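# Remove both clips from the cell, leads left connected

## Task

Get both clips off the cell and put them down somewhere away from it, without bending any strip, while the leads stay plugged in.

## Robot and tools

Robot: two arms, left_arm and right_arm, each with six joints and a two-finger gripper whose fingers can fold. In the scene frame the origin sits at table height midway between the nominal bases, +z is up, +x points out over the table, and left_arm is on the +y side (camera image sides do not follow these names). Calibrated bases: left_arm at (+0.055, +0.693, 0) m, quat_wxyz (+1.000, 0, 0, +0.023); right_arm at (-0.077, -0.594, 0) m, quat_wxyz (+1.000, 0, 0, +0.004). Each arm reports hand position, orientation, velocities and wrist-camera pose in its own base frame; fixed cameras (cam_high, cam_low) and the table use the scene frame. The gripper's fingers point along its +z and open along its y. end_effector_position is the point between the pads when closed; fingertips extend about 33 mm past it at small gaps, about 9 mm when fully open.

Row layout (used by execute_actions and move): 18 numbers, each in [-1, 1]. First left_arm: six joint numbers, then gripper position, force_limit, speed; then the same nine for right_arm. Joint order in every row and every result list: wrist roll, shoulder, wrist pitch, forearm roll, waist, elbow. Waist, wrist pitch and wrist roll have reversed signs in everything you send and read, ranges included (a stated -0.5 to 2.0 becomes -2.0 to 0.5). Joint numbers are offsets, not poses: they count from the arm's Joint targets as they stood when the action or move began, never from the previous row, so repeating an offset moves further. Scale: 1.0 equals 1.553 rad for waist and shoulder, 2.33 rad for elbow, 2.913 rad for forearm roll, wrist pitch and wrist roll. Stated ranges: elbow -2.792 to 2.792 rad, all others -6.283 to 6.283 rad; an action reaching more than 0.010 rad beyond a limit is refused for both arms. Send 0 offsets to hold an arm; for the gripper, resend your last three numbers to keep it as it is (0 is itself a command).

Gripper numbers are absolute settings. position: +1 fully open (140 mm), about -0.8 pads touch, -1 closes until blocked. force_limit at slow close: roughly 14 N at -1, 40 N at 0, 58 N at +1. speed: about 30 mm/s at -1, 140 at 0, 250 at +1; faster closes grip much harder. Both start at +1. Grip near the fingertip quarter of the pads for a predictable squeeze; deeper grips fold the fingers and can be loose or too tight. A fingertip pushed into a surface folds easily. After closing, check object_status: 0 moving, 1 blocked while opening, 2 blocked while closing (holding), 3 reached target or pads met. position_measured is in counts: 3 open, ~75 = 100 mm, 139 = 60 mm, 200 = 20 mm, 230 pads touching. To grip harder, raise force_limit and nudge position between -1 and -0.98; to soften, open and reclose slowly.

Tools. execute_actions(actions, cameras): actions is a list of actions, each up to 15 rows at 1/30 s per step; a short action repeats its last row. An empty list returns state and all images. cameras: names from cam_high, cam_low, cam_left_wrist, cam_right_wrist, or ["all"]; an unknown name invalidates the call.
move(target, speed, blend, stop_force, zero, blocking, cameras): target is one 18-number row or up to 15 rows, each offset from the same current Joint targets. Joints move in step along joint-space paths (hand paths curve), no collision avoidance. speed: rad/s of the farthest-moving joint, 0.01 to 3.92, default 0.5. blend: corner rounding in rad, 0 means stop at each target. stop_force: 10 to 80 N, one value for both arms; an arm halts when its estimated push against its motion exceeds that; use a low speed, omit it when leaving a contact, and it is unreliable near singular poses (arm stretched, wrist straight). zero (default true) re-zeros the force estimate first. blocking=false returns after about 0.5 s (not allowed with stop_force). The extra "move:" line gives the ending: done, off_target, moving, held, or fault, plus limits=held if steps were withheld.
wait(seconds 0 to 10), stop() to brake a running move, zoom_image(camera, region [x0,y0,x1,y1], at most 504x504 px) on the latest image, clear_fault(arm) after a reported torque or force fault, finished_scene(scene 1 or 2) when the clips are off and the scene is stable.

Results: Joint positions, velocities and torques per arm in the joint order above; Joint targets (the base for your next offsets); Tool commands; end-effector pose and velocity; External joint torques and Flange force (force estimates along gripper axes, with error); Wrist depth grids of 7x7 cell distances; "joint sent to its limit"; "joint command not followed" when the clearance check between arms intervened; MOTOR HOT and OVER-TEMPERATURE FAULT warnings.

Avoid: dropping or releasing moving parts, anything leaving the table, hard hits or pushes (a net 144 N or joint load limits of 319/319/150/42.3/42.3/42.3 N m cause a fault stop), pressing grippers into each other, twisting or levering the gripper hard, targets far past a firm contact, and long stretched holds that heat motors. Here specifically: do not bend the strips and do not unplug the leads.

Each tool is called after "Emit:" as a command line: name --argument value for each argument, lists and objects as JSON in quotes; but a table of rows of numbers goes row by row, as --pt "numbers of a row", without its own name.

## Session

Emit:
execute_actions --actions '[]'

Scene clock: 0.00 s.
left_arm: end_effector_position=(+0.6297, -0.3909, +0.3915) position_measured=3 object_status=3 end_effector_quat_wxyz=(-0.215, +0.771, +0.599, +0.015) | right_arm: end_effector_position=(+0.4530, +0.3767, +0.3914) position_measured=3 object_status=3 end_effector_quat_wxyz=(-0.546, -0.037, +0.675, -0.495)
Joint names: [wrist roll, shoulder, wrist pitch, forearm roll, waist, elbow]
Joint positions: left_arm=[0.38 0.526 -1.99 0.145 0.661 1.037] | right_arm=[1.13 0.739 -2.756 -0.268 -0.691 1.291]
Joint velocities: within noise
Joint torques (N m): no reading
External joint torques (N m): no reading
Flange force (N): no reading
Wrist depth (mm): cam_left_wrist=[690 643 594 548 513 482 452 / 668 652 598 554 518 487 460 / 715 660 603 560 523 492 459 / - 149 611 567 528 497 137 / - 660 614 574 534 501 - / 733 675 624 577 533 502 479 / 729 677 634 523 533 505 485] | cam_right_wrist=[2273 - - - 2756 374 2061 / 3500 - 3291 4084 3445 474 554 / 2864 3150 3737 3500 674 593 570 / 2940 135 3445 2940 676 630 118 / 99 126 3802 1239 875 662 106 / 1869 2141 2827 907 683 555 464 / - 2478 946 709 565 472 424]
Joint targets: left_arm=[0.380 0.526 -1.990 0.145 0.661 1.037] | right_arm=[1.130 0.739 -2.756 -0.268 -0.691 1.291]
Tool commands: left_gripper/position=+1.0 left_gripper/force_limit=+1.0 left_gripper/speed=+1.0 right_gripper/position=+1.0 right_gripper/force_limit=+1.0 right_gripper/speed=+1.0

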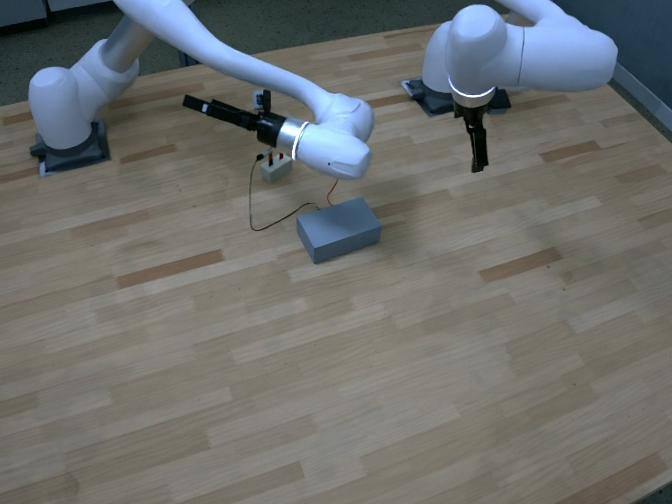

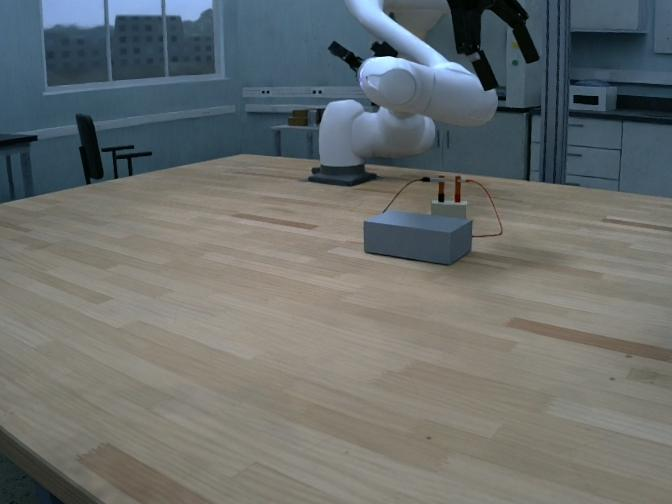

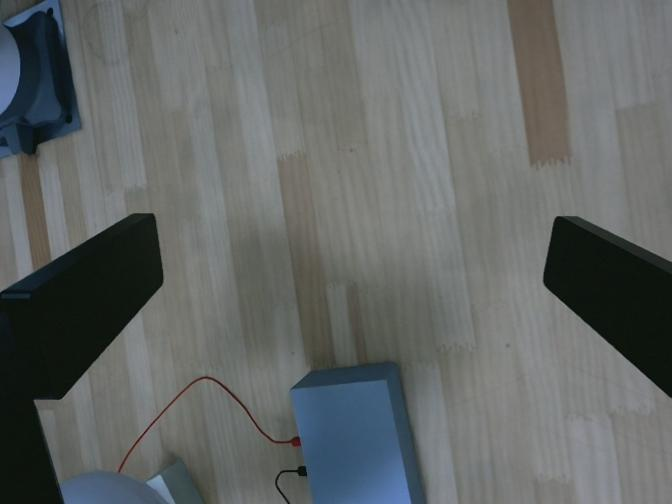

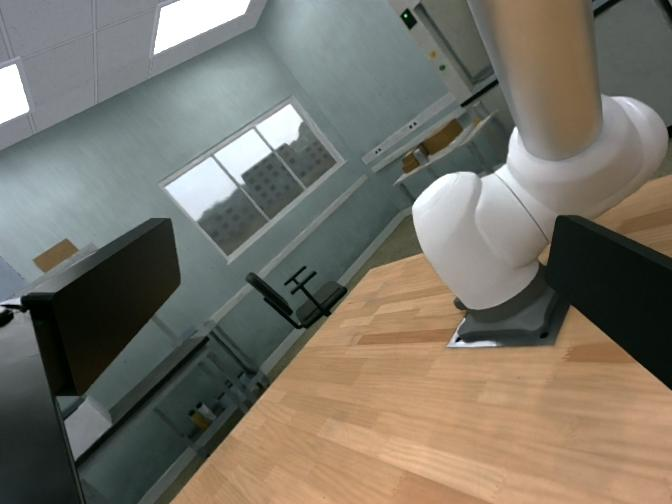

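Emit:
zoom_image --camera "cam_high" --region '[220, 120, 400, 270]'

Emit:
zoom_image --camera "cam_low" --region '[350, 150, 530, 280]'

Scaled by 2.800 from the camera's 672x504 image, which has a finer 960x720 frame.

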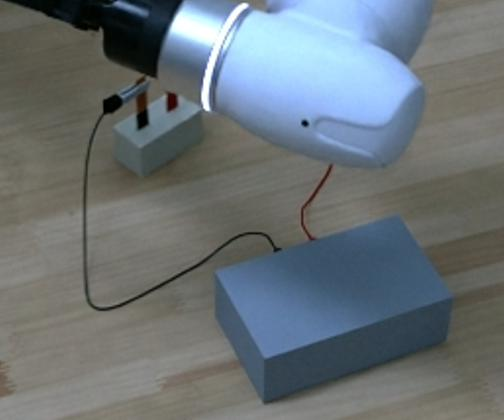

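Scaled by 2.800 from the camera's 672x504 image, which has a finer 960x720 frame.

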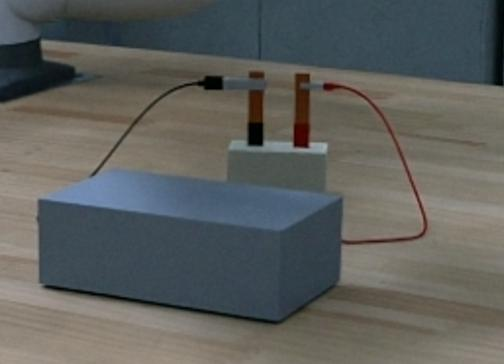

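Emit:
move --pt "0 0 0 0 0 0 1 1 1 -0.388 -0.5306 0.4607 0.092 0.445 0.2236 1 1 1" --pt "0 -0.150 0.2146 -0.0498 0.4797 0.1918 1 1 1 -0.388 -0.5306 0.4607 0.092 0.445 0.2236 1 1 1" --blend 0.1 --speed 0.8 --cameras '["all"]'

Scene clock: 4.77 s.
left_arm: end_effector_position=(+0.1527, -0.7105, +0.2992) position_measured=3 object_status=3 end_effector_quat_wxyz=(+0.000, +0.963, +0.269, +0.000) | right_arm: end_effector_position=(+0.4998, +0.0344, +0.3510) position_measured=3 object_status=3 end_effector_quat_wxyz=(+0.000, +0.707, +0.707, +0.000)
Joint names: [wrist roll, shoulder, wrist pitch, forearm roll, waist, elbow]
Joint positions: left_arm=[0.38 0.293 -1.365 0 1.406 1.484] | right_arm=[0 -0.085 -1.414 0 0 1.812]
Joint torques (N m): left_arm=[-0.2 -68.48 -0.05 4.27 5.12 -41.38] | right_arm=[0.33 -35.24 -0.18 3.99 -2.57 -41.02]
External joint torques (N m): left_arm=[0.2 -3.66 0.04 0.07 -5.39 -0.41] | right_arm=[-0.33 2 0.19 0.36 2.51 -0.85]
Flange force (N): left_arm=[8.3 -2.0 -1.7] | right_arm=[-4.0 4.6 -0.5]
Wrist depth (mm): cam_left_wrist=[390 390 391 390 392 394 395 / 408 413 416 398 409 417 413 / 435 437 436 440 439 440 440 / - 149 467 469 468 464 137 / - 496 495 502 503 511 - / 539 533 534 539 541 542 554 / 577 579 577 577 585 586 586] | cam_right_wrist=[426 422 423 423 424 423 422 / 450 448 446 448 445 445 445 / 478 475 474 476 475 471 470 / 494 136 505 506 502 493 119 / 99 135 539 538 538 543 106 / 579 580 579 579 577 574 573 / - 626 626 626 621 625 618]
Joint targets: left_arm=[0.380 0.293 -1.365 0.000 1.407 1.484] | right_arm=[0.000 -0.085 -1.414 0.000 0.000 1.812]
move: done
camera_calibration:
cam_left_wrist: T_world_to_cam=[[0.519351, -0.854548, 0.00478069, -0.681787], [-0.798764, -0.483445, 0.35813, -0.328897], [-0.303728, -0.189814, -0.93366, 0.334095], [0, 0, 0, 1]] pos_world=[0.19285, -0.678207, 0.432978]
cam_right_wrist: T_world_to_cam=[[0.999802, -0.0178916, -0.0087464, -0.483465], [-0.0137129, -0.936971, 0.349138, -0.0801318], [-0.0144417, -0.348948, -0.937031, 0.490218], [0, 0, 0, 1]] pos_world=[0.48935, 0.0873295, 0.483097]

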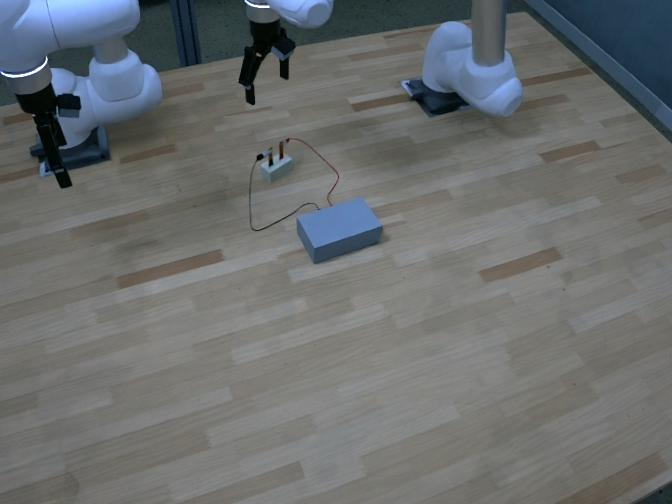

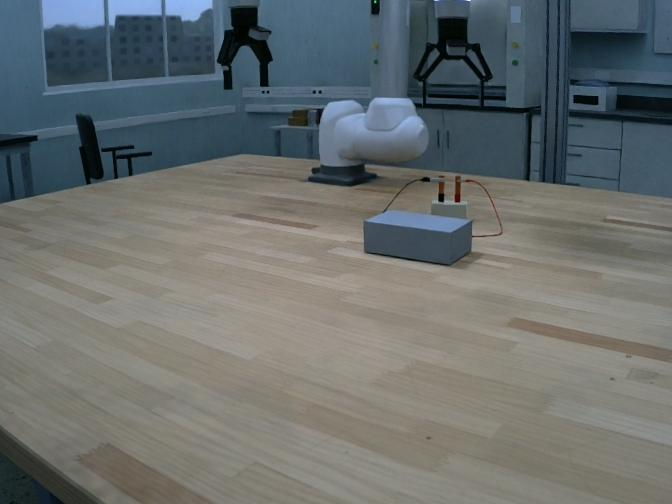

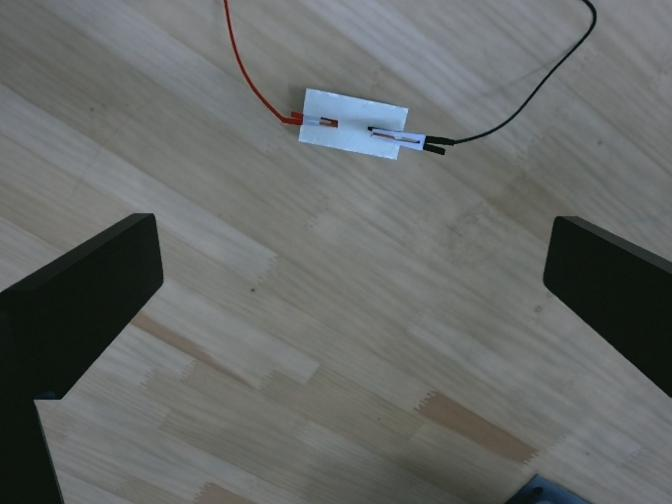

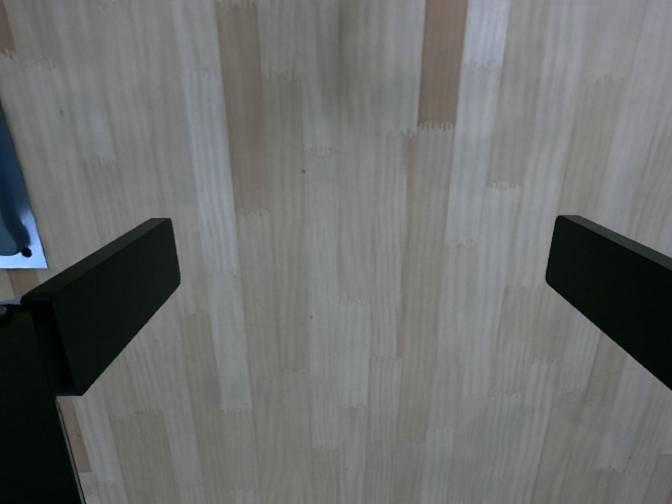

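Emit:
zoom_image --camera "cam_left_wrist" --region '[260, 60, 480, 200]'

Emit:
zoom_image --camera "cam_low" --region '[400, 160, 520, 250]'

Emit:
zoom_image --camera "cam_high" --region '[235, 120, 325, 190]'

Scaled by 2.291 from the camera's 672x504 image, which has a finer 960x720 frame.

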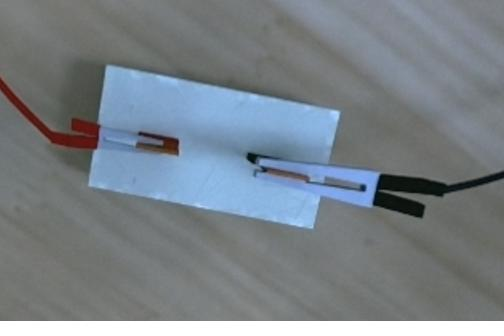

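Scaled by 4.200 from the camera's 672x504 image, which has a finer 960x720 frame.

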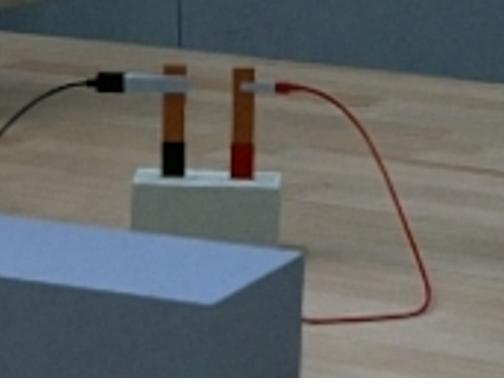

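Scaled by 5.600 from the camera's 672x504 image, which has a finer 960x720 frame.

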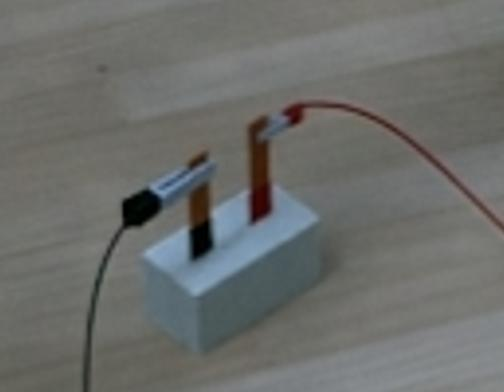

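Emit:
move --target '[0.4676,0.0042,0.0898,0,-0.0142,0.1092,-0.1,-1,0,0,0,0,0,0,0,1,1,1]' --speed 0.8 --cameras '["cam_left_wrist","cam_high","cam_low"]'

Emit:
zoom_image --camera "cam_left_wrist" --region '[200, 100, 480, 380]'

Scene clock: 8.07 s.
left_arm: end_effector_position=(+0.1601, -0.6638, +0.1607) position_measured=141 object_status=3 end_effector_quat_wxyz=(+0.000, +0.570, +0.822, +0.000) | right_arm: end_effector_position=(+0.4998, +0.0344, +0.3510) position_measured=3 object_status=3 end_effector_quat_wxyz=(+0.000, +0.707, +0.707, +0.000)
Joint names: [wrist roll, shoulder, wrist pitch, forearm roll, waist, elbow]
Joint positions: left_arm=[1.742 0.299 -1.103 0 1.385 1.739] | right_arm=[0 -0.085 -1.414 0 0 1.812]
Joint torques (N m): left_arm=[-0.3 -65.35 -0.07 3.96 4.36 -37.91] | right_arm=[0.34 -34.98 -0.19 4 -3.1 -40.96]
External joint torques (N m): left_arm=[0.3 -3.97 0.03 -0.05 -4.33 -0.24] | right_arm=[-0.34 1.92 0.21 0.34 3.17 -0.98]
Flange force (N): left_arm=[4.3 6.5 -3.1] | right_arm=[-5.3 4.6 -0.7]
Wrist depth (mm): cam_left_wrist=[261 262 264 264 266 266 266 / 277 277 278 281 281 280 282 / 292 295 296 293 297 298 299 / 313 308 133 314 159 313 318 / - - 333 338 333 - - / - - 360 360 363 - - / - - 390 387 391 - -] | cam_right_wrist=[427 427 423 422 422 420 422 / 450 448 446 446 445 445 445 / 475 475 474 473 472 472 472 / 493 136 503 502 502 494 118 / 99 135 542 537 539 544 106 / 582 583 580 582 580 580 573 / - 626 628 625 625 625 619]
Joint targets: left_arm=[1.742 0.299 -1.103 0.000 1.385 1.739] | right_arm=[0.000 -0.085 -1.414 0.000 0.000 1.812]
move: done
camera_calibration:
cam_left_wrist: T_world_to_cam=[[0.936148, 0.351573, 0.00480921, 0.0889108], [0.326624, -0.874615, 0.35828, -0.690611], [0.130168, -0.333832, -0.933602, 0.0508499], [0, 0, 0, 1]] pos_world=[0.135718, -0.618302, 0.294478]
Images, in order (width x height): cam_high 672x504, cam_low 672x504, cam_left_wrist 672x504.

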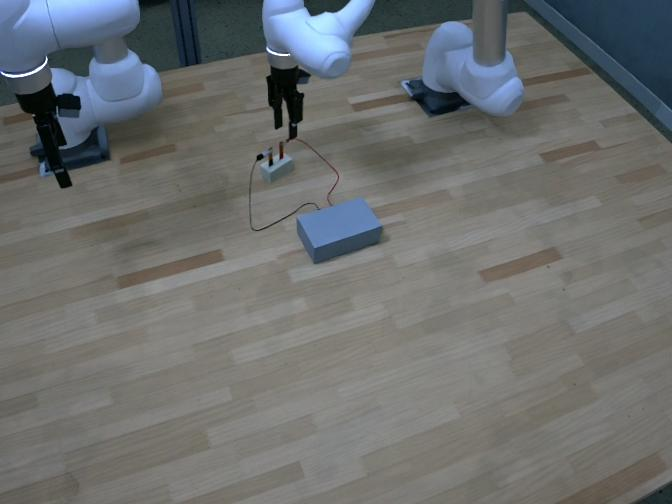

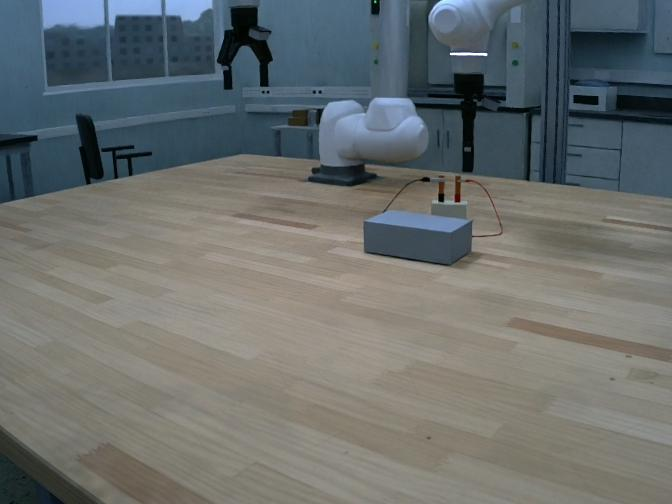

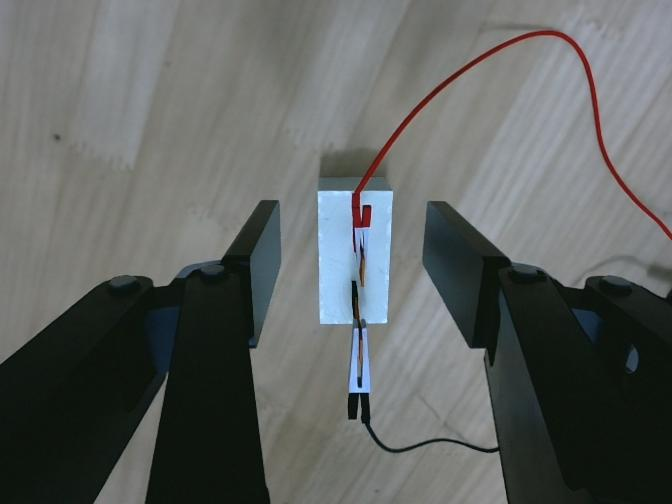

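Scaled by 1.800 from the camera's 672x504 image, which has a finer 960x720 frame.

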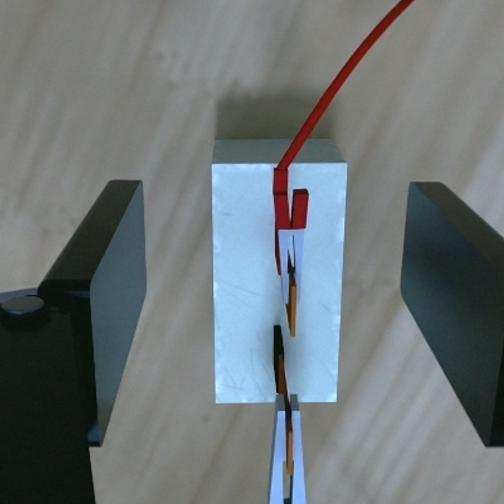

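Emit:
move --target '[-0.0021,0.0118,0.0185,0,-0.0039,0.0153,-0.1,-1,0,0,0,0,0,0,0,1,1,1]' --speed 0.2 --cameras '["cam_left_wrist","cam_high","cam_low"]'

Emit:
zoom_image --camera "cam_left_wrist" --region '[240, 120, 480, 340]'

Emit:
zoom_image --camera "cam_low" --region '[400, 140, 520, 230]'

Scene clock: 9.80 s.
left_arm: end_effector_position=(+0.1634, -0.6594, +0.1307) position_measured=141 object_status=3 end_effector_quat_wxyz=(+0.000, +0.570, +0.822, +0.000) | right_arm: end_effector_position=(+0.4998, +0.0344, +0.3510) position_measured=3 object_status=3 end_effector_quat_wxyz=(+0.000, +0.707, +0.707, +0.000)
Joint names: [wrist roll, shoulder, wrist pitch, forearm roll, waist, elbow]
Joint positions: left_arm=[1.736 0.317 -1.049 0 1.379 1.774] | right_arm=[0 -0.085 -1.414 0 0 1.812]
Joint torques (N m): left_arm=[-0.22 -66.11 -0.08 3.84 4.5 -36.67] | right_arm=[0.35 -35.49 -0.18 3.98 -2.71 -40.96]
External joint torques (N m): left_arm=[0.22 -3.85 0.04 -0.04 -4.84 -0.35] | right_arm=[-0.35 2.82 0.2 0.34 2.96 -0.84]
Flange force (N): left_arm=[3.7 7.3 -3.4] | right_arm=[-4.8 5.9 -0.2]
Wrist depth (mm): cam_left_wrist=[235 236 236 238 239 238 239 / 248 249 250 250 249 252 253 / 264 264 265 264 263 268 268 / 281 278 133 239 159 277 285 / - - 298 298 299 - - / - - 323 319 326 - - / - - - 350 346 - -] | cam_right_wrist=[424 425 422 424 422 423 420 / 449 450 448 445 446 445 442 / 474 478 475 473 473 470 472 / 494 135 506 509 503 497 119 / 99 135 535 540 537 539 106 / 583 585 580 579 582 574 574 / - 623 632 628 623 621 621]
Joint targets: left_arm=[1.736 0.317 -1.049 0.000 1.379 1.774] | right_arm=[0.000 -0.085 -1.414 0.000 0.000 1.812]
move: done
camera_calibration:
cam_left_wrist: T_world_to_cam=[[0.936148, 0.351573, 0.00480921, 0.0843252], [0.326624, -0.874615, 0.35828, -0.677125], [0.130168, -0.333832, -0.933602, 0.0238681], [0, 0, 0, 1]] pos_world=[0.139118, -0.613902, 0.264478]
Images, in order (width x height): cam_high 672x504, cam_low 672x504, cam_left_wrist 672x504.

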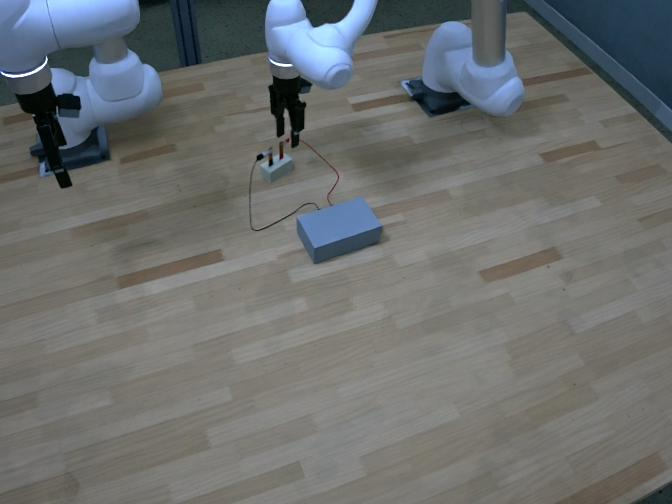

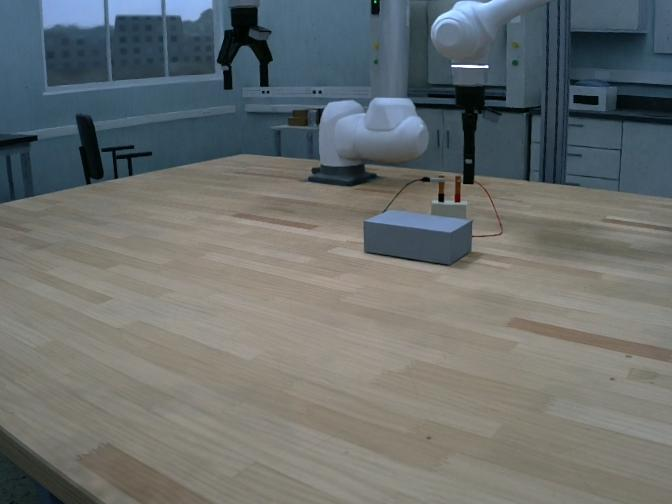

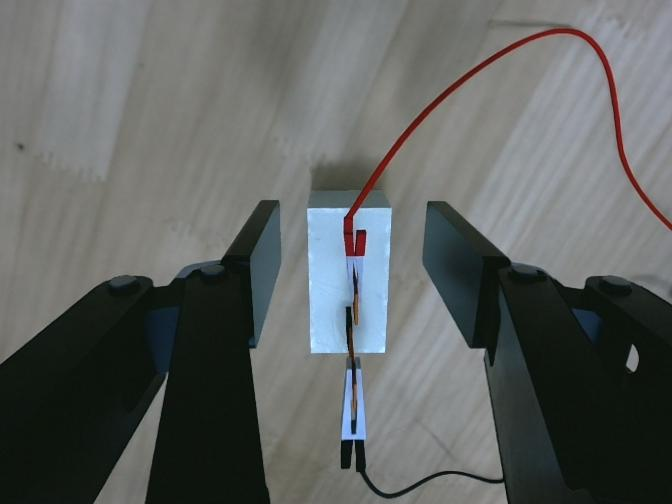

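Scaled by 2.100 from the camera's 672x504 image, which has a finer 960x720 frame.

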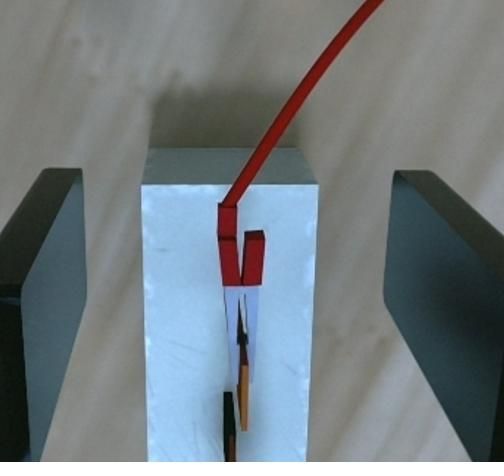

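Scaled by 4.200 from the camera's 672x504 image, which has a finer 960x720 frame.

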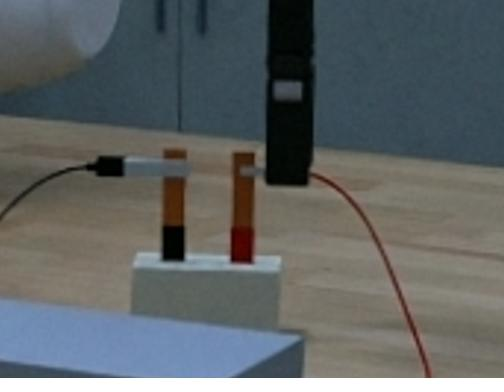

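Emit:
move --pt "0 -0.0036 0.0008 0 0 0.0034 -0.1 -1 0 0 0 0 0 0 0 1 1 1" --pt "0 -0.0036 0.0008 0 0 0.0034 -1 -0.5 -1 0 0 0 0 0 0 1 1 1" --speed 0.2 --cameras '["cam_left_wrist","cam_low"]'

Emit:
zoom_image --camera "cam_left_wrist" --region '[240, 120, 480, 340]'

Emit:
zoom_image --camera "cam_low" --region '[400, 140, 520, 230]'

Scene clock: 12.83 s.
left_arm: end_effector_position=(+0.1627, -0.6555, +0.1306) position_measured=220 object_status=0 end_effector_quat_wxyz=(+0.000, +0.570, +0.822, +0.000) | right_arm: end_effector_position=(+0.4998, +0.0344, +0.3510) position_measured=3 object_status=3 end_effector_quat_wxyz=(+0.000, +0.707, +0.707, +0.000)
Joint names: [wrist roll, shoulder, wrist pitch, forearm roll, waist, elbow]
Joint positions: left_arm=[1.736 0.312 -1.047 0 1.379 1.782] | right_arm=[0 -0.085 -1.414 0 0 1.812]
Joint torques (N m): left_arm=[-0.2 -65.79 -0.08 3.79 4.2 -36.67] | right_arm=[0.27 -35.22 -0.2 4 -2.83 -40.97]
External joint torques (N m): left_arm=[0.2 -3.84 0.04 0.02 -4.32 -0.4] | right_arm=[-0.27 2.81 0.22 0.33 3.02 -0.86]
Flange force (N): left_arm=[3.7 6.6 -3.5] | right_arm=[-5.1 5.9 -0.2]
Wrist depth (mm): cam_left_wrist=[235 236 236 238 238 239 239 / 249 249 250 251 251 252 253 / 263 263 265 263 266 268 268 / 281 281 278 109 280 283 286 / 296 - 93 - - 94 300 / - - - - - - - / - - - - - - -] | cam_right_wrist=[427 427 424 424 422 421 421 / 449 451 447 447 445 445 447 / 475 473 476 475 471 472 471 / 493 135 503 503 502 494 118 / 98 135 543 542 539 543 106 / 580 582 580 579 579 577 579 / - 630 630 628 625 619 623]
Joint targets: left_arm=[1.736 0.312 -1.047 0.000 1.379 1.782] | right_arm=[0.000 -0.085 -1.414 0.000 0.000 1.812]
move: done
camera_calibration:
cam_left_wrist: T_world_to_cam=[[0.936144, 0.351585, 0.00484266, 0.0837021], [0.326635, -0.874645, 0.358198, -0.673415], [0.130173, -0.333743, -0.933633, 0.025243], [0, 0, 0, 1]] pos_world=[0.138318, -0.610002, 0.264378]
Images, in order (width x height): cam_low 672x504, cam_left_wrist 672x504.

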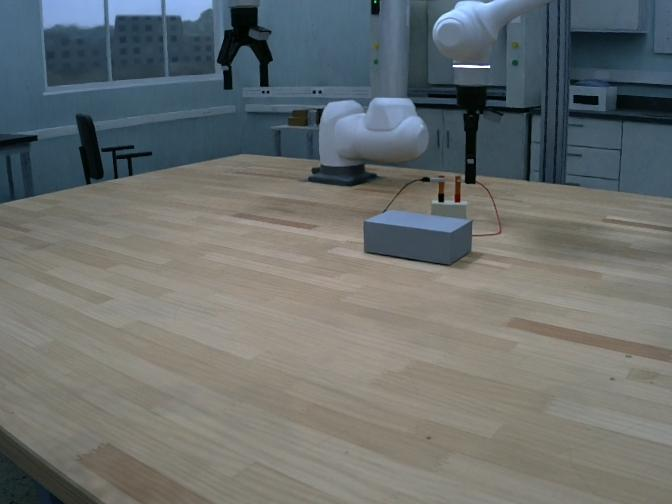

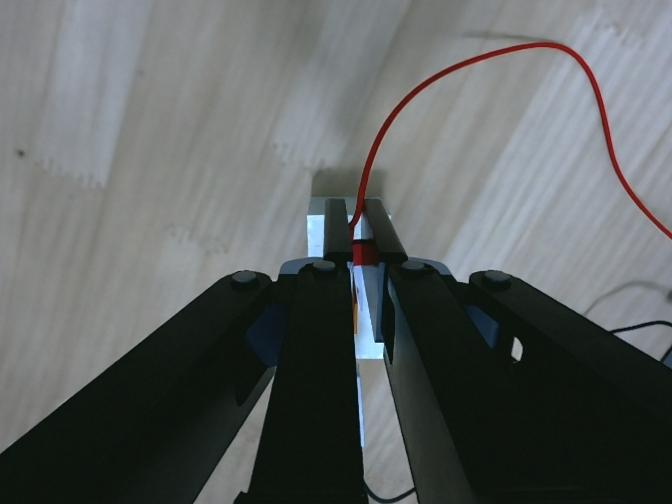

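Scaled by 2.100 from the camera's 672x504 image, which has a finer 960x720 frame.

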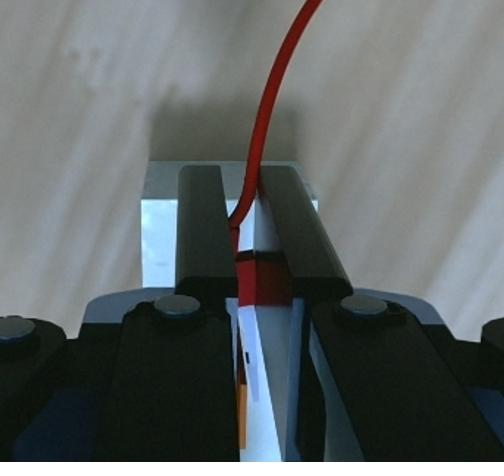

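Scaled by 4.200 from the camera's 672x504 image, which has a finer 960x720 frame.

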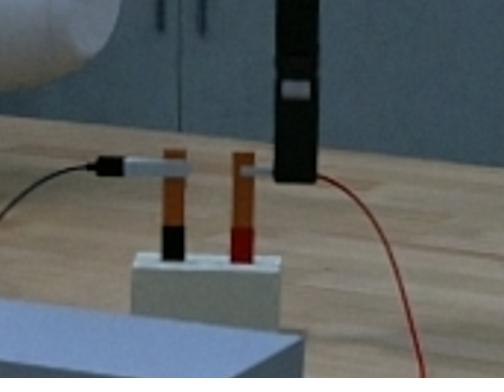

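Emit:
wait --seconds 0.8 --cameras '["cam_left_wrist"]'

Emit:
zoom_image --camera "cam_left_wrist" --region '[300, 180, 430, 400]'

Scene clock: 13.97 s.
left_arm: end_effector_position=(+0.1627, -0.6555, +0.1306) position_measured=220 object_status=2 end_effector_quat_wxyz=(+0.000, +0.570, +0.822, +0.000) | right_arm: end_effector_position=(+0.4998, +0.0344, +0.3510) position_measured=3 object_status=3 end_effector_quat_wxyz=(+0.000, +0.707, +0.707, +0.000)
Joint names: [wrist roll, shoulder, wrist pitch, forearm roll, waist, elbow]
Joint positions: left_arm=[1.736 0.312 -1.047 0 1.379 1.782] | right_arm=[0 -0.085 -1.414 0 0 1.812]
Joint torques (N m): left_arm=[-0.22 -65.69 -0.05 3.83 4.45 -36.66] | right_arm=[0.32 -35.33 -0.2 3.98 -2.57 -41.08]
External joint torques (N m): left_arm=[0.22 -3.56 0.01 -0.04 -4.39 -0.31] | right_arm=[-0.32 2.34 0.22 0.36 2.59 -0.76]
Flange force (N): left_arm=[3.4 6.6 -3.2] | right_arm=[-4.2 5.0 -0.2]
Wrist depth (mm): cam_left_wrist=[235 235 237 237 238 238 238 / 248 249 251 251 251 252 253 / 264 264 265 262 267 268 267 / 278 281 278 109 281 284 285 / 294 - 93 - - 94 301 / - - - - - - - / - - - - - - -] | cam_right_wrist=[426 425 422 425 422 422 420 / 450 447 445 448 446 446 445 / 476 474 475 473 473 469 472 / 494 135 502 503 503 499 118 / 99 135 539 537 537 546 106 / 579 583 576 580 579 576 574 / - 623 626 625 625 621 621]
Joint targets: left_arm=[1.736 0.312 -1.047 0.000 1.379 1.782] | right_arm=[0.000 -0.085 -1.414 0.000 0.000 1.812]
Tool commands: left_gripper/position=-1.0 left_gripper/force_limit=-0.5 left_gripper/speed=-1.0 right_gripper/position=+1.0 right_gripper/force_limit=+1.0 right_gripper/speed=+1.0
wait: 0.80 s; at rest from the start
camera_calibration:
cam_left_wrist: T_world_to_cam=[[0.936144, 0.351585, 0.00484266, 0.0837021], [0.326635, -0.874645, 0.358198, -0.673415], [0.130173, -0.333743, -0.933633, 0.025243], [0, 0, 0, 1]] pos_world=[0.138318, -0.610002, 0.264378]
Images, in order (width x height): cam_left_wrist 672x504.

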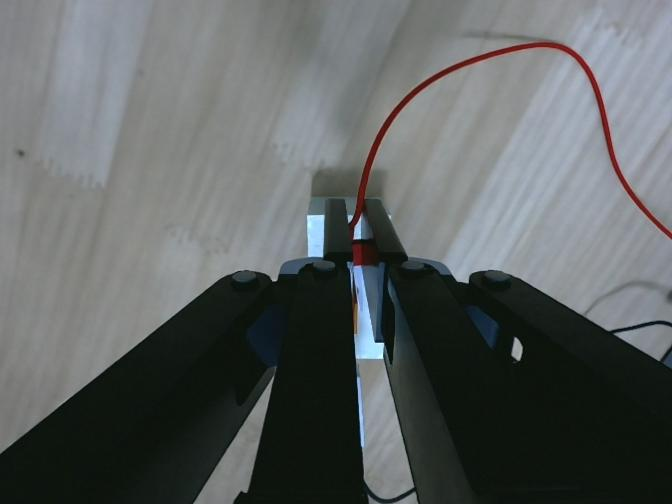

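Scaled by 2.291 from the camera's 672x504 image, which has a finer 960x720 frame.

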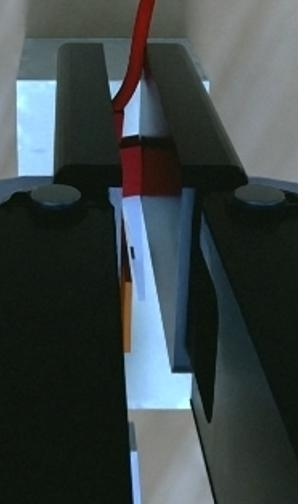

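Emit:
move --target '[0,-0.0044,-0.0051,0,0,-0.0035,-1,-0.5,-1,0,0,0,0,0,0,1,1,1]' --speed 0.1 --cameras '["cam_left_wrist","cam_low"]'

Emit:
zoom_image --camera "cam_left_wrist" --region '[300, 180, 430, 400]'

Emit:
zoom_image --camera "cam_low" --region '[400, 140, 520, 230]'

Scene clock: 15.40 s.
left_arm: end_effector_position=(+0.1627, -0.6556, +0.1392) position_measured=220 object_status=2 end_effector_quat_wxyz=(+0.000, +0.570, +0.822, +0.000) | right_arm: end_effector_position=(+0.4998, +0.0344, +0.3510) position_measured=3 object_status=3 end_effector_quat_wxyz=(+0.000, +0.707, +0.707, +0.000)
Joint names: [wrist roll, shoulder, wrist pitch, forearm roll, waist, elbow]
Joint positions: left_arm=[1.736 0.305 -1.062 0 1.379 1.774] | right_arm=[0 -0.085 -1.414 0 0 1.812]
Joint torques (N m): left_arm=[-0.2 -65.39 -0.12 3.8 4.45 -36.99] | right_arm=[0.35 -35.17 -0.24 4.01 -2.95 -40.94]
External joint torques (N m): left_arm=[0.2 -3.71 0.08 0.03 -4.67 -0.3] | right_arm=[-0.35 2.32 0.25 0.34 2.91 -0.95]
Flange force (N): left_arm=[3.7 7.1 -3.1] | right_arm=[-4.8 5.3 -0.4]
Wrist depth (mm): cam_left_wrist=[243 244 244 245 246 247 247 / 257 256 259 259 260 260 262 / 272 273 273 271 275 276 277 / 289 289 287 109 289 292 295 / 305 - 93 - - 94 311 / - - - - - - - / - - - - - - -] | cam_right_wrist=[422 426 424 424 421 422 420 / 448 448 449 446 447 445 444 / 477 475 475 470 475 471 472 / 494 135 508 502 503 494 119 / 99 135 542 538 535 543 106 / 585 583 580 579 574 576 576 / - 632 630 623 623 618 621]
Joint targets: left_arm=[1.736 0.305 -1.062 0.000 1.379 1.774] | right_arm=[0.000 -0.085 -1.414 0.000 0.000 1.812]
move: done
camera_calibration:
cam_left_wrist: T_world_to_cam=[[0.936178, 0.351493, 0.00484269, 0.0836349], [0.326533, -0.874637, 0.358311, -0.676594], [0.130179, -0.333862, -0.93359, 0.0331537], [0, 0, 0, 1]] pos_world=[0.138318, -0.610103, 0.272978]
Images, in order (width x height): cam_low 672x504, cam_left_wrist 672x504.

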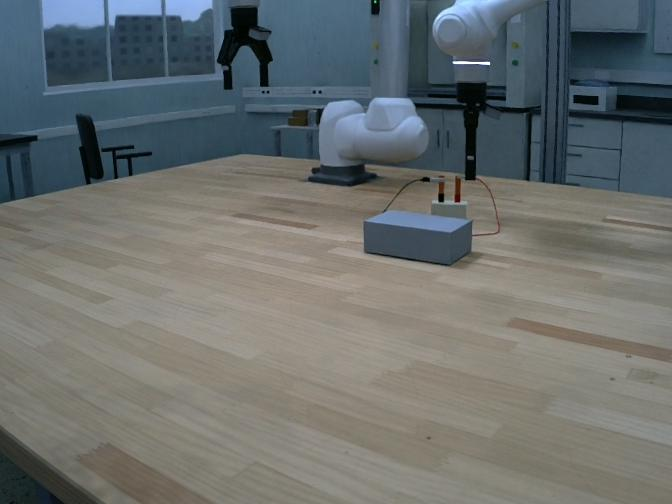

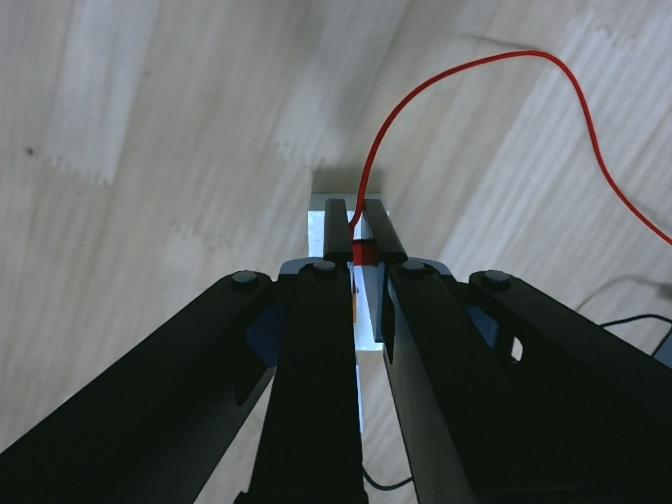

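Scaled by 2.291 from the camera's 672x504 image, which has a finer 960x720 frame.

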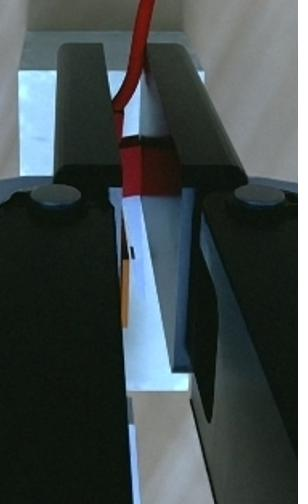

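Scaled by 4.200 from the camera's 672x504 image, which has a finer 960x720 frame.

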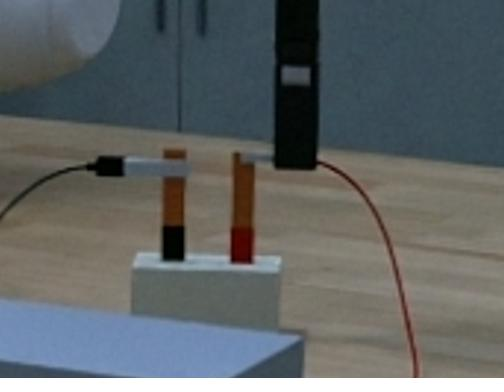

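Emit:
move --pt "0 -0.0202 -0.0249 0 0 -0.0177 -1 -0.5 -1 0 0 0 0 0 0 1 1 1" --pt "0.0064 -0.0879 -0.0151 0 0.012 0.0398 -1 -0.5 -1 0 0 0 0 0 0 1 1 1" --pt "0.0064 0.0008 0.0757 0 0.012 0.0942 -1 -0.5 -1 0 0 0 0 0 0 1 1 1" --blend 0.01 --speed '[0.2,0.4,0.2]' --cameras '["cam_left_wrist","cam_low"]'

Emit:
zoom_image --camera "cam_low" --region '[400, 150, 540, 255]'

Scene clock: 18.50 s.
left_arm: end_effector_position=(+0.1382, -0.5888, +0.0387) position_measured=220 object_status=2 end_effector_quat_wxyz=(+0.000, +0.570, +0.822, +0.000) | right_arm: end_effector_position=(+0.4998, +0.0344, +0.3510) position_measured=3 object_status=3 end_effector_quat_wxyz=(+0.000, +0.707, +0.707, +0.000)
Joint names: [wrist roll, shoulder, wrist pitch, forearm roll, waist, elbow]
Joint positions: left_arm=[1.755 0.306 -0.841 0 1.397 1.994] | right_arm=[0 -0.085 -1.414 0 0 1.812]
Joint torques (N m): left_arm=[-0.22 -59.99 -0.1 3.28 4.31 -31.64] | right_arm=[0.33 -35.15 -0.18 4 -2.93 -40.98]
External joint torques (N m): left_arm=[0.22 -3.41 0.05 -0.02 -4.48 -0.12] | right_arm=[-0.33 2.63 0.2 0.34 2.87 -0.75]
Flange force (N): left_arm=[3.0 7.5 -4.0] | right_arm=[-4.7 5.5 -0.1]
Wrist depth (mm): cam_left_wrist=[152 153 153 154 154 155 155 / 161 162 162 162 163 163 164 / 170 171 172 170 173 173 174 / 182 181 180 114 182 184 185 / 193 - 93 - - 94 196 / - - - - - - - / - - - - - - -] | cam_right_wrist=[422 423 422 422 421 422 421 / 453 449 445 447 447 446 444 / 474 476 474 473 472 471 472 / 493 136 506 505 505 496 118 / 99 135 538 538 537 547 106 / 585 583 582 577 582 577 576 / - 619 628 626 623 625 621]
Joint targets: left_arm=[1.755 0.306 -0.841 0.000 1.397 1.994] | right_arm=[0.000 -0.085 -1.414 0.000 0.000 1.812]
move: done
camera_calibration:
cam_left_wrist: T_world_to_cam=[[0.936144, 0.351585, 0.00484266, 0.0835735], [0.326635, -0.874645, 0.358198, -0.574275], [0.130173, -0.333743, -0.933633, -0.0351543], [0, 0, 0, 1]] pos_world=[0.113918, -0.543402, 0.172478]
Images, in order (width x height): cam_low 672x504, cam_left_wrist 672x504.

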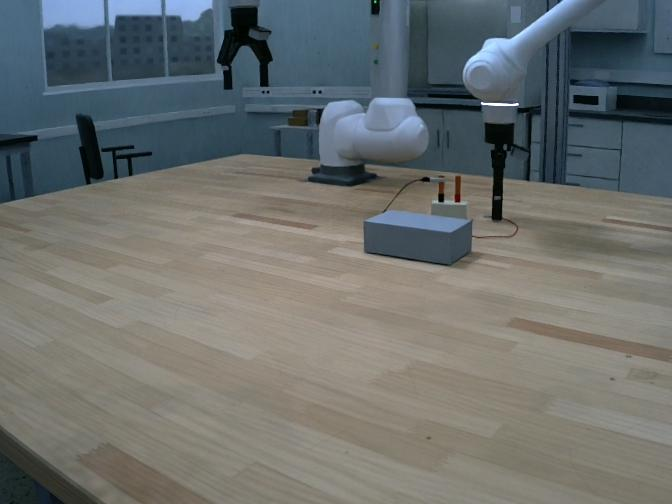

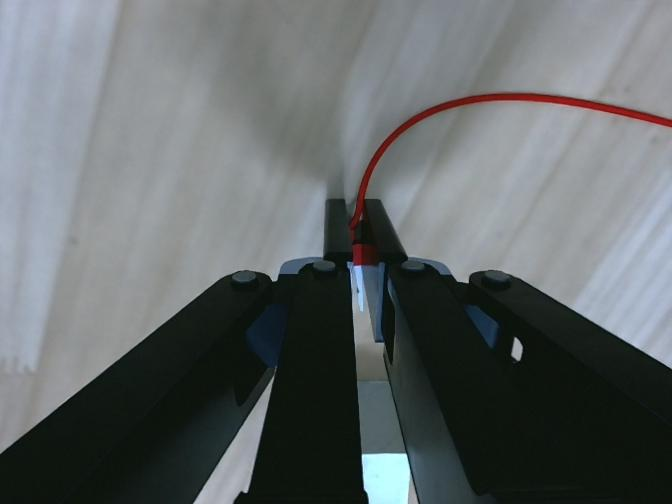

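Scaled by 3.600 from the camera's 672x504 image, which has a finer 960x720 frame.

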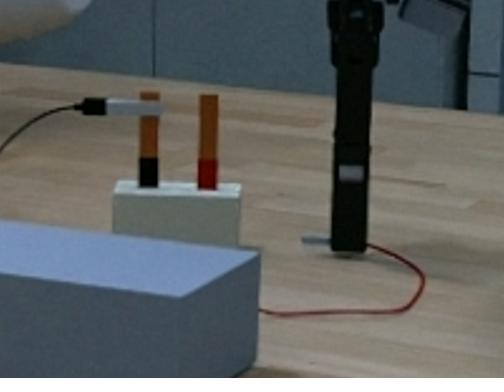

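Emit:
move --pt "0 0 0 0 0 0 -0.1 -1 -0.6 0 0 0 0 0 0 1 1 1" --pt "0 -0.0887 -0.0908 0 0 -0.0544 -0.1 -1 -0.6 0 0 0 0 0 0 1 1 1" --pt "-0.5 -0.0887 -0.0908 0 0 -0.0544 -0.1 -1 -0.6 0 0 0 0 0 0 1 1 1" --speed '[0.3,0.3,1.2]' --blend 0.02 --cameras '["cam_low"]'

Emit:
zoom_image --camera "cam_low" --region '[400, 150, 540, 255]'

Scene clock: 22.87 s.
left_arm: end_effector_position=(+0.1382, -0.5887, +0.1807) position_measured=141 object_status=3 end_effector_quat_wxyz=(+0.000, +0.972, +0.234, +0.000) | right_arm: end_effector_position=(+0.4998, +0.0344, +0.3510) position_measured=3 object_status=3 end_effector_quat_wxyz=(+0.000, +0.707, +0.707, +0.000)
Joint names: [wrist roll, shoulder, wrist pitch, forearm roll, waist, elbow]
Joint positions: left_arm=[0.298 0.168 -1.106 0 1.397 1.867] | right_arm=[0 -0.085 -1.414 0 0 1.812]
Joint torques (N m): left_arm=[-0.26 -52.9 -0.04 3.97 4.45 -37.9] | right_arm=[0.28 -35.29 -0.21 4.01 -2.93 -41.1]
External joint torques (N m): left_arm=[0.26 -3.19 0.03 0 -4.63 -0.34] | right_arm=[-0.28 2.45 0.22 0.32 3 -0.65]
Flange force (N): left_arm=[7.9 -1.9 -2.7] | right_arm=[-5.1 5.0 0.0]
Wrist depth (mm): cam_left_wrist=[281 282 282 282 283 284 285 / 298 298 298 300 300 301 303 / 316 315 317 317 312 308 320 / 334 333 120 337 159 337 340 / - - 357 360 356 - - / - - 388 387 388 - - / - - 420 418 418 - -] | cam_right_wrist=[425 426 424 425 422 422 422 / 447 448 447 447 444 448 445 / 477 475 475 473 474 471 469 / 493 135 505 506 505 496 118 / 99 135 540 538 539 543 106 / 585 586 582 579 577 577 574 / - 635 619 626 625 623 621]
Joint targets: left_arm=[0.298 0.168 -1.106 0.000 1.397 1.867] | right_arm=[0.000 -0.085 -1.414 0.000 0.000 1.812]
move: done; blend cut to 0 rad at target 1
Images, in order (width x height): cam_low 672x504.

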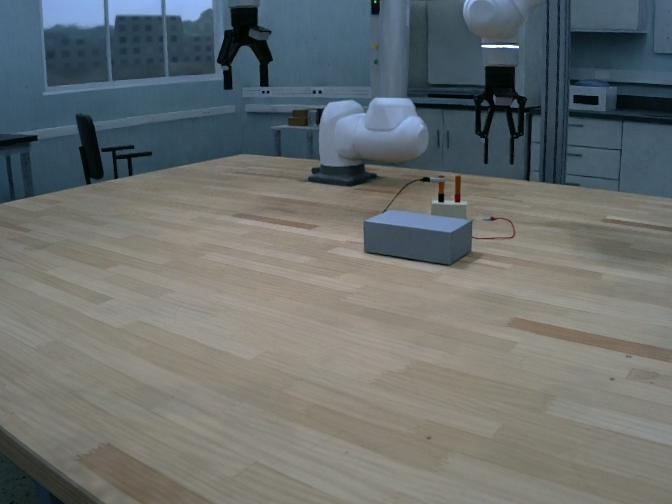

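Scaled by 3.600 from the camera's 672x504 image, which has a finer 960x720 frame.

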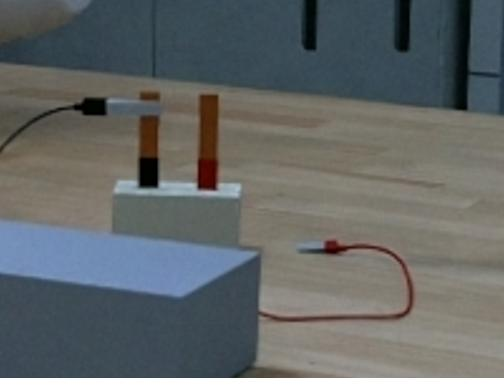

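Emit:
move --pt "-0.5938 0.1691 -0.0711 0 -0.0287 -0.2015 -0.1 -1 -0.6 0 0 0 0 0 0 1 1 1" --pt "-0.5938 0.1956 -0.0265 0 -0.0287 -0.1634 -0.1 -1 -0.6 0 0 0 0 0 0 1 1 1" --speed '[1,0.2]' --blend 0.01 --cameras '["cam_low","cam_left_wrist"]'

Emit:
zoom_image --camera "cam_low" --region '[400, 140, 520, 230]'

Emit:
zoom_image --camera "cam_left_wrist" --region '[240, 120, 480, 340]'

Scene clock: 26.03 s.
left_arm: end_effector_position=(+0.2067, -0.7732, +0.1608) position_measured=141 object_status=3 end_effector_quat_wxyz=(+0.000, +0.822, -0.570, +0.000) | right_arm: end_effector_position=(+0.4998, +0.0344, +0.3510) position_measured=3 object_status=3 end_effector_quat_wxyz=(+0.000, +0.707, +0.707, +0.000)
Joint names: [wrist roll, shoulder, wrist pitch, forearm roll, waist, elbow]
Joint positions: left_arm=[-1.431 0.472 -1.183 0 1.353 1.486] | right_arm=[0 -0.085 -1.414 0 0 1.812]
Joint torques (N m): left_arm=[-0.22 -82.92 -0.04 4.08 4.25 -39.38] | right_arm=[0.33 -35.41 -0.19 4 -2.86 -40.98]
External joint torques (N m): left_arm=[0.22 -4.85 0.09 0 -4.55 -0.32] | right_arm=[-0.33 2.84 0.21 0.33 2.82 -0.65]
Flange force (N): left_arm=[-5.8 -6.0 -3.1] | right_arm=[-4.6 5.7 0.1]
Wrist depth (mm): cam_left_wrist=[262 261 264 264 264 266 266 / 277 277 278 280 280 281 282 / 294 294 294 297 296 299 299 / 309 308 133 273 159 313 319 / - - 333 329 334 - - / - - 362 363 364 - - / - - 392 391 396 - -] | cam_right_wrist=[428 425 424 424 422 422 422 / 450 447 449 445 445 445 444 / 479 476 474 472 471 472 471 / 494 135 506 501 506 497 118 / 99 135 542 539 538 543 106 / 588 583 583 580 571 576 577 / - 626 625 625 621 623 618]
Joint targets: left_arm=[-1.431 0.472 -1.183 0.000 1.353 1.486] | right_arm=[0.000 -0.085 -1.414 0.000 0.000 1.812]
move: done
camera_calibration:
cam_left_wrist: T_world_to_cam=[[-0.936125, -0.351626, 0.00533807, -0.0730902], [-0.326526, 0.874737, 0.358073, 0.686031], [-0.130577, 0.333458, -0.933679, 0.578184], [0, 0, 0, 1]] pos_world=[0.231083, -0.818597, 0.29458]
Images, in order (width x height): cam_low 672x504, cam_left_wrist 672x504.

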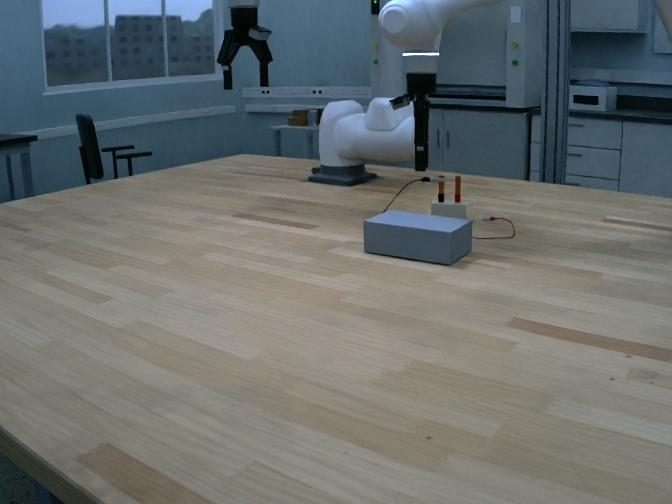

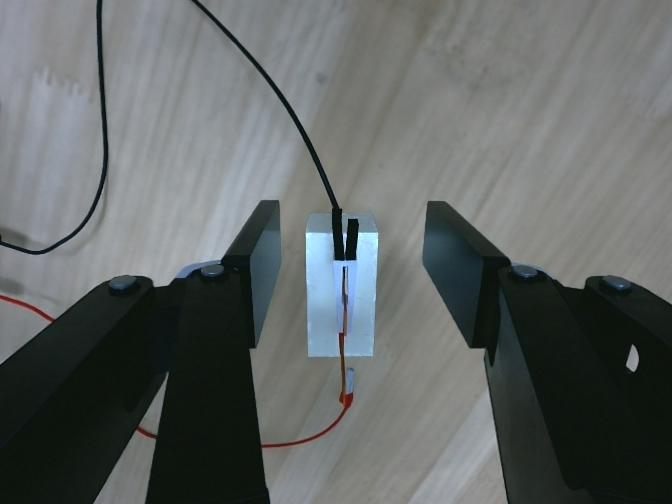

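Scaled by 4.200 from the camera's 672x504 image, which has a finer 960x720 frame.

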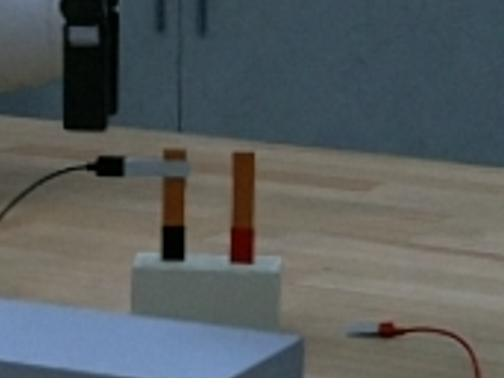

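Scaled by 2.100 from the camera's 672x504 image, which has a finer 960x720 frame.

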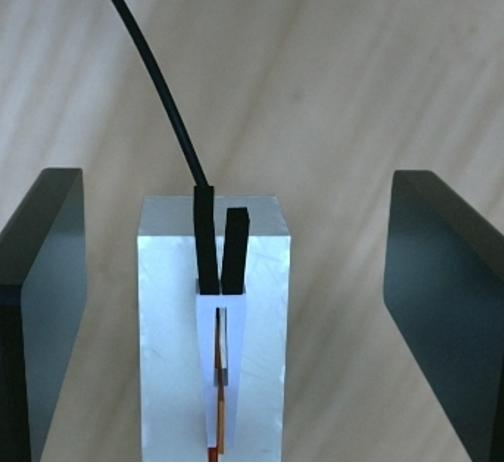

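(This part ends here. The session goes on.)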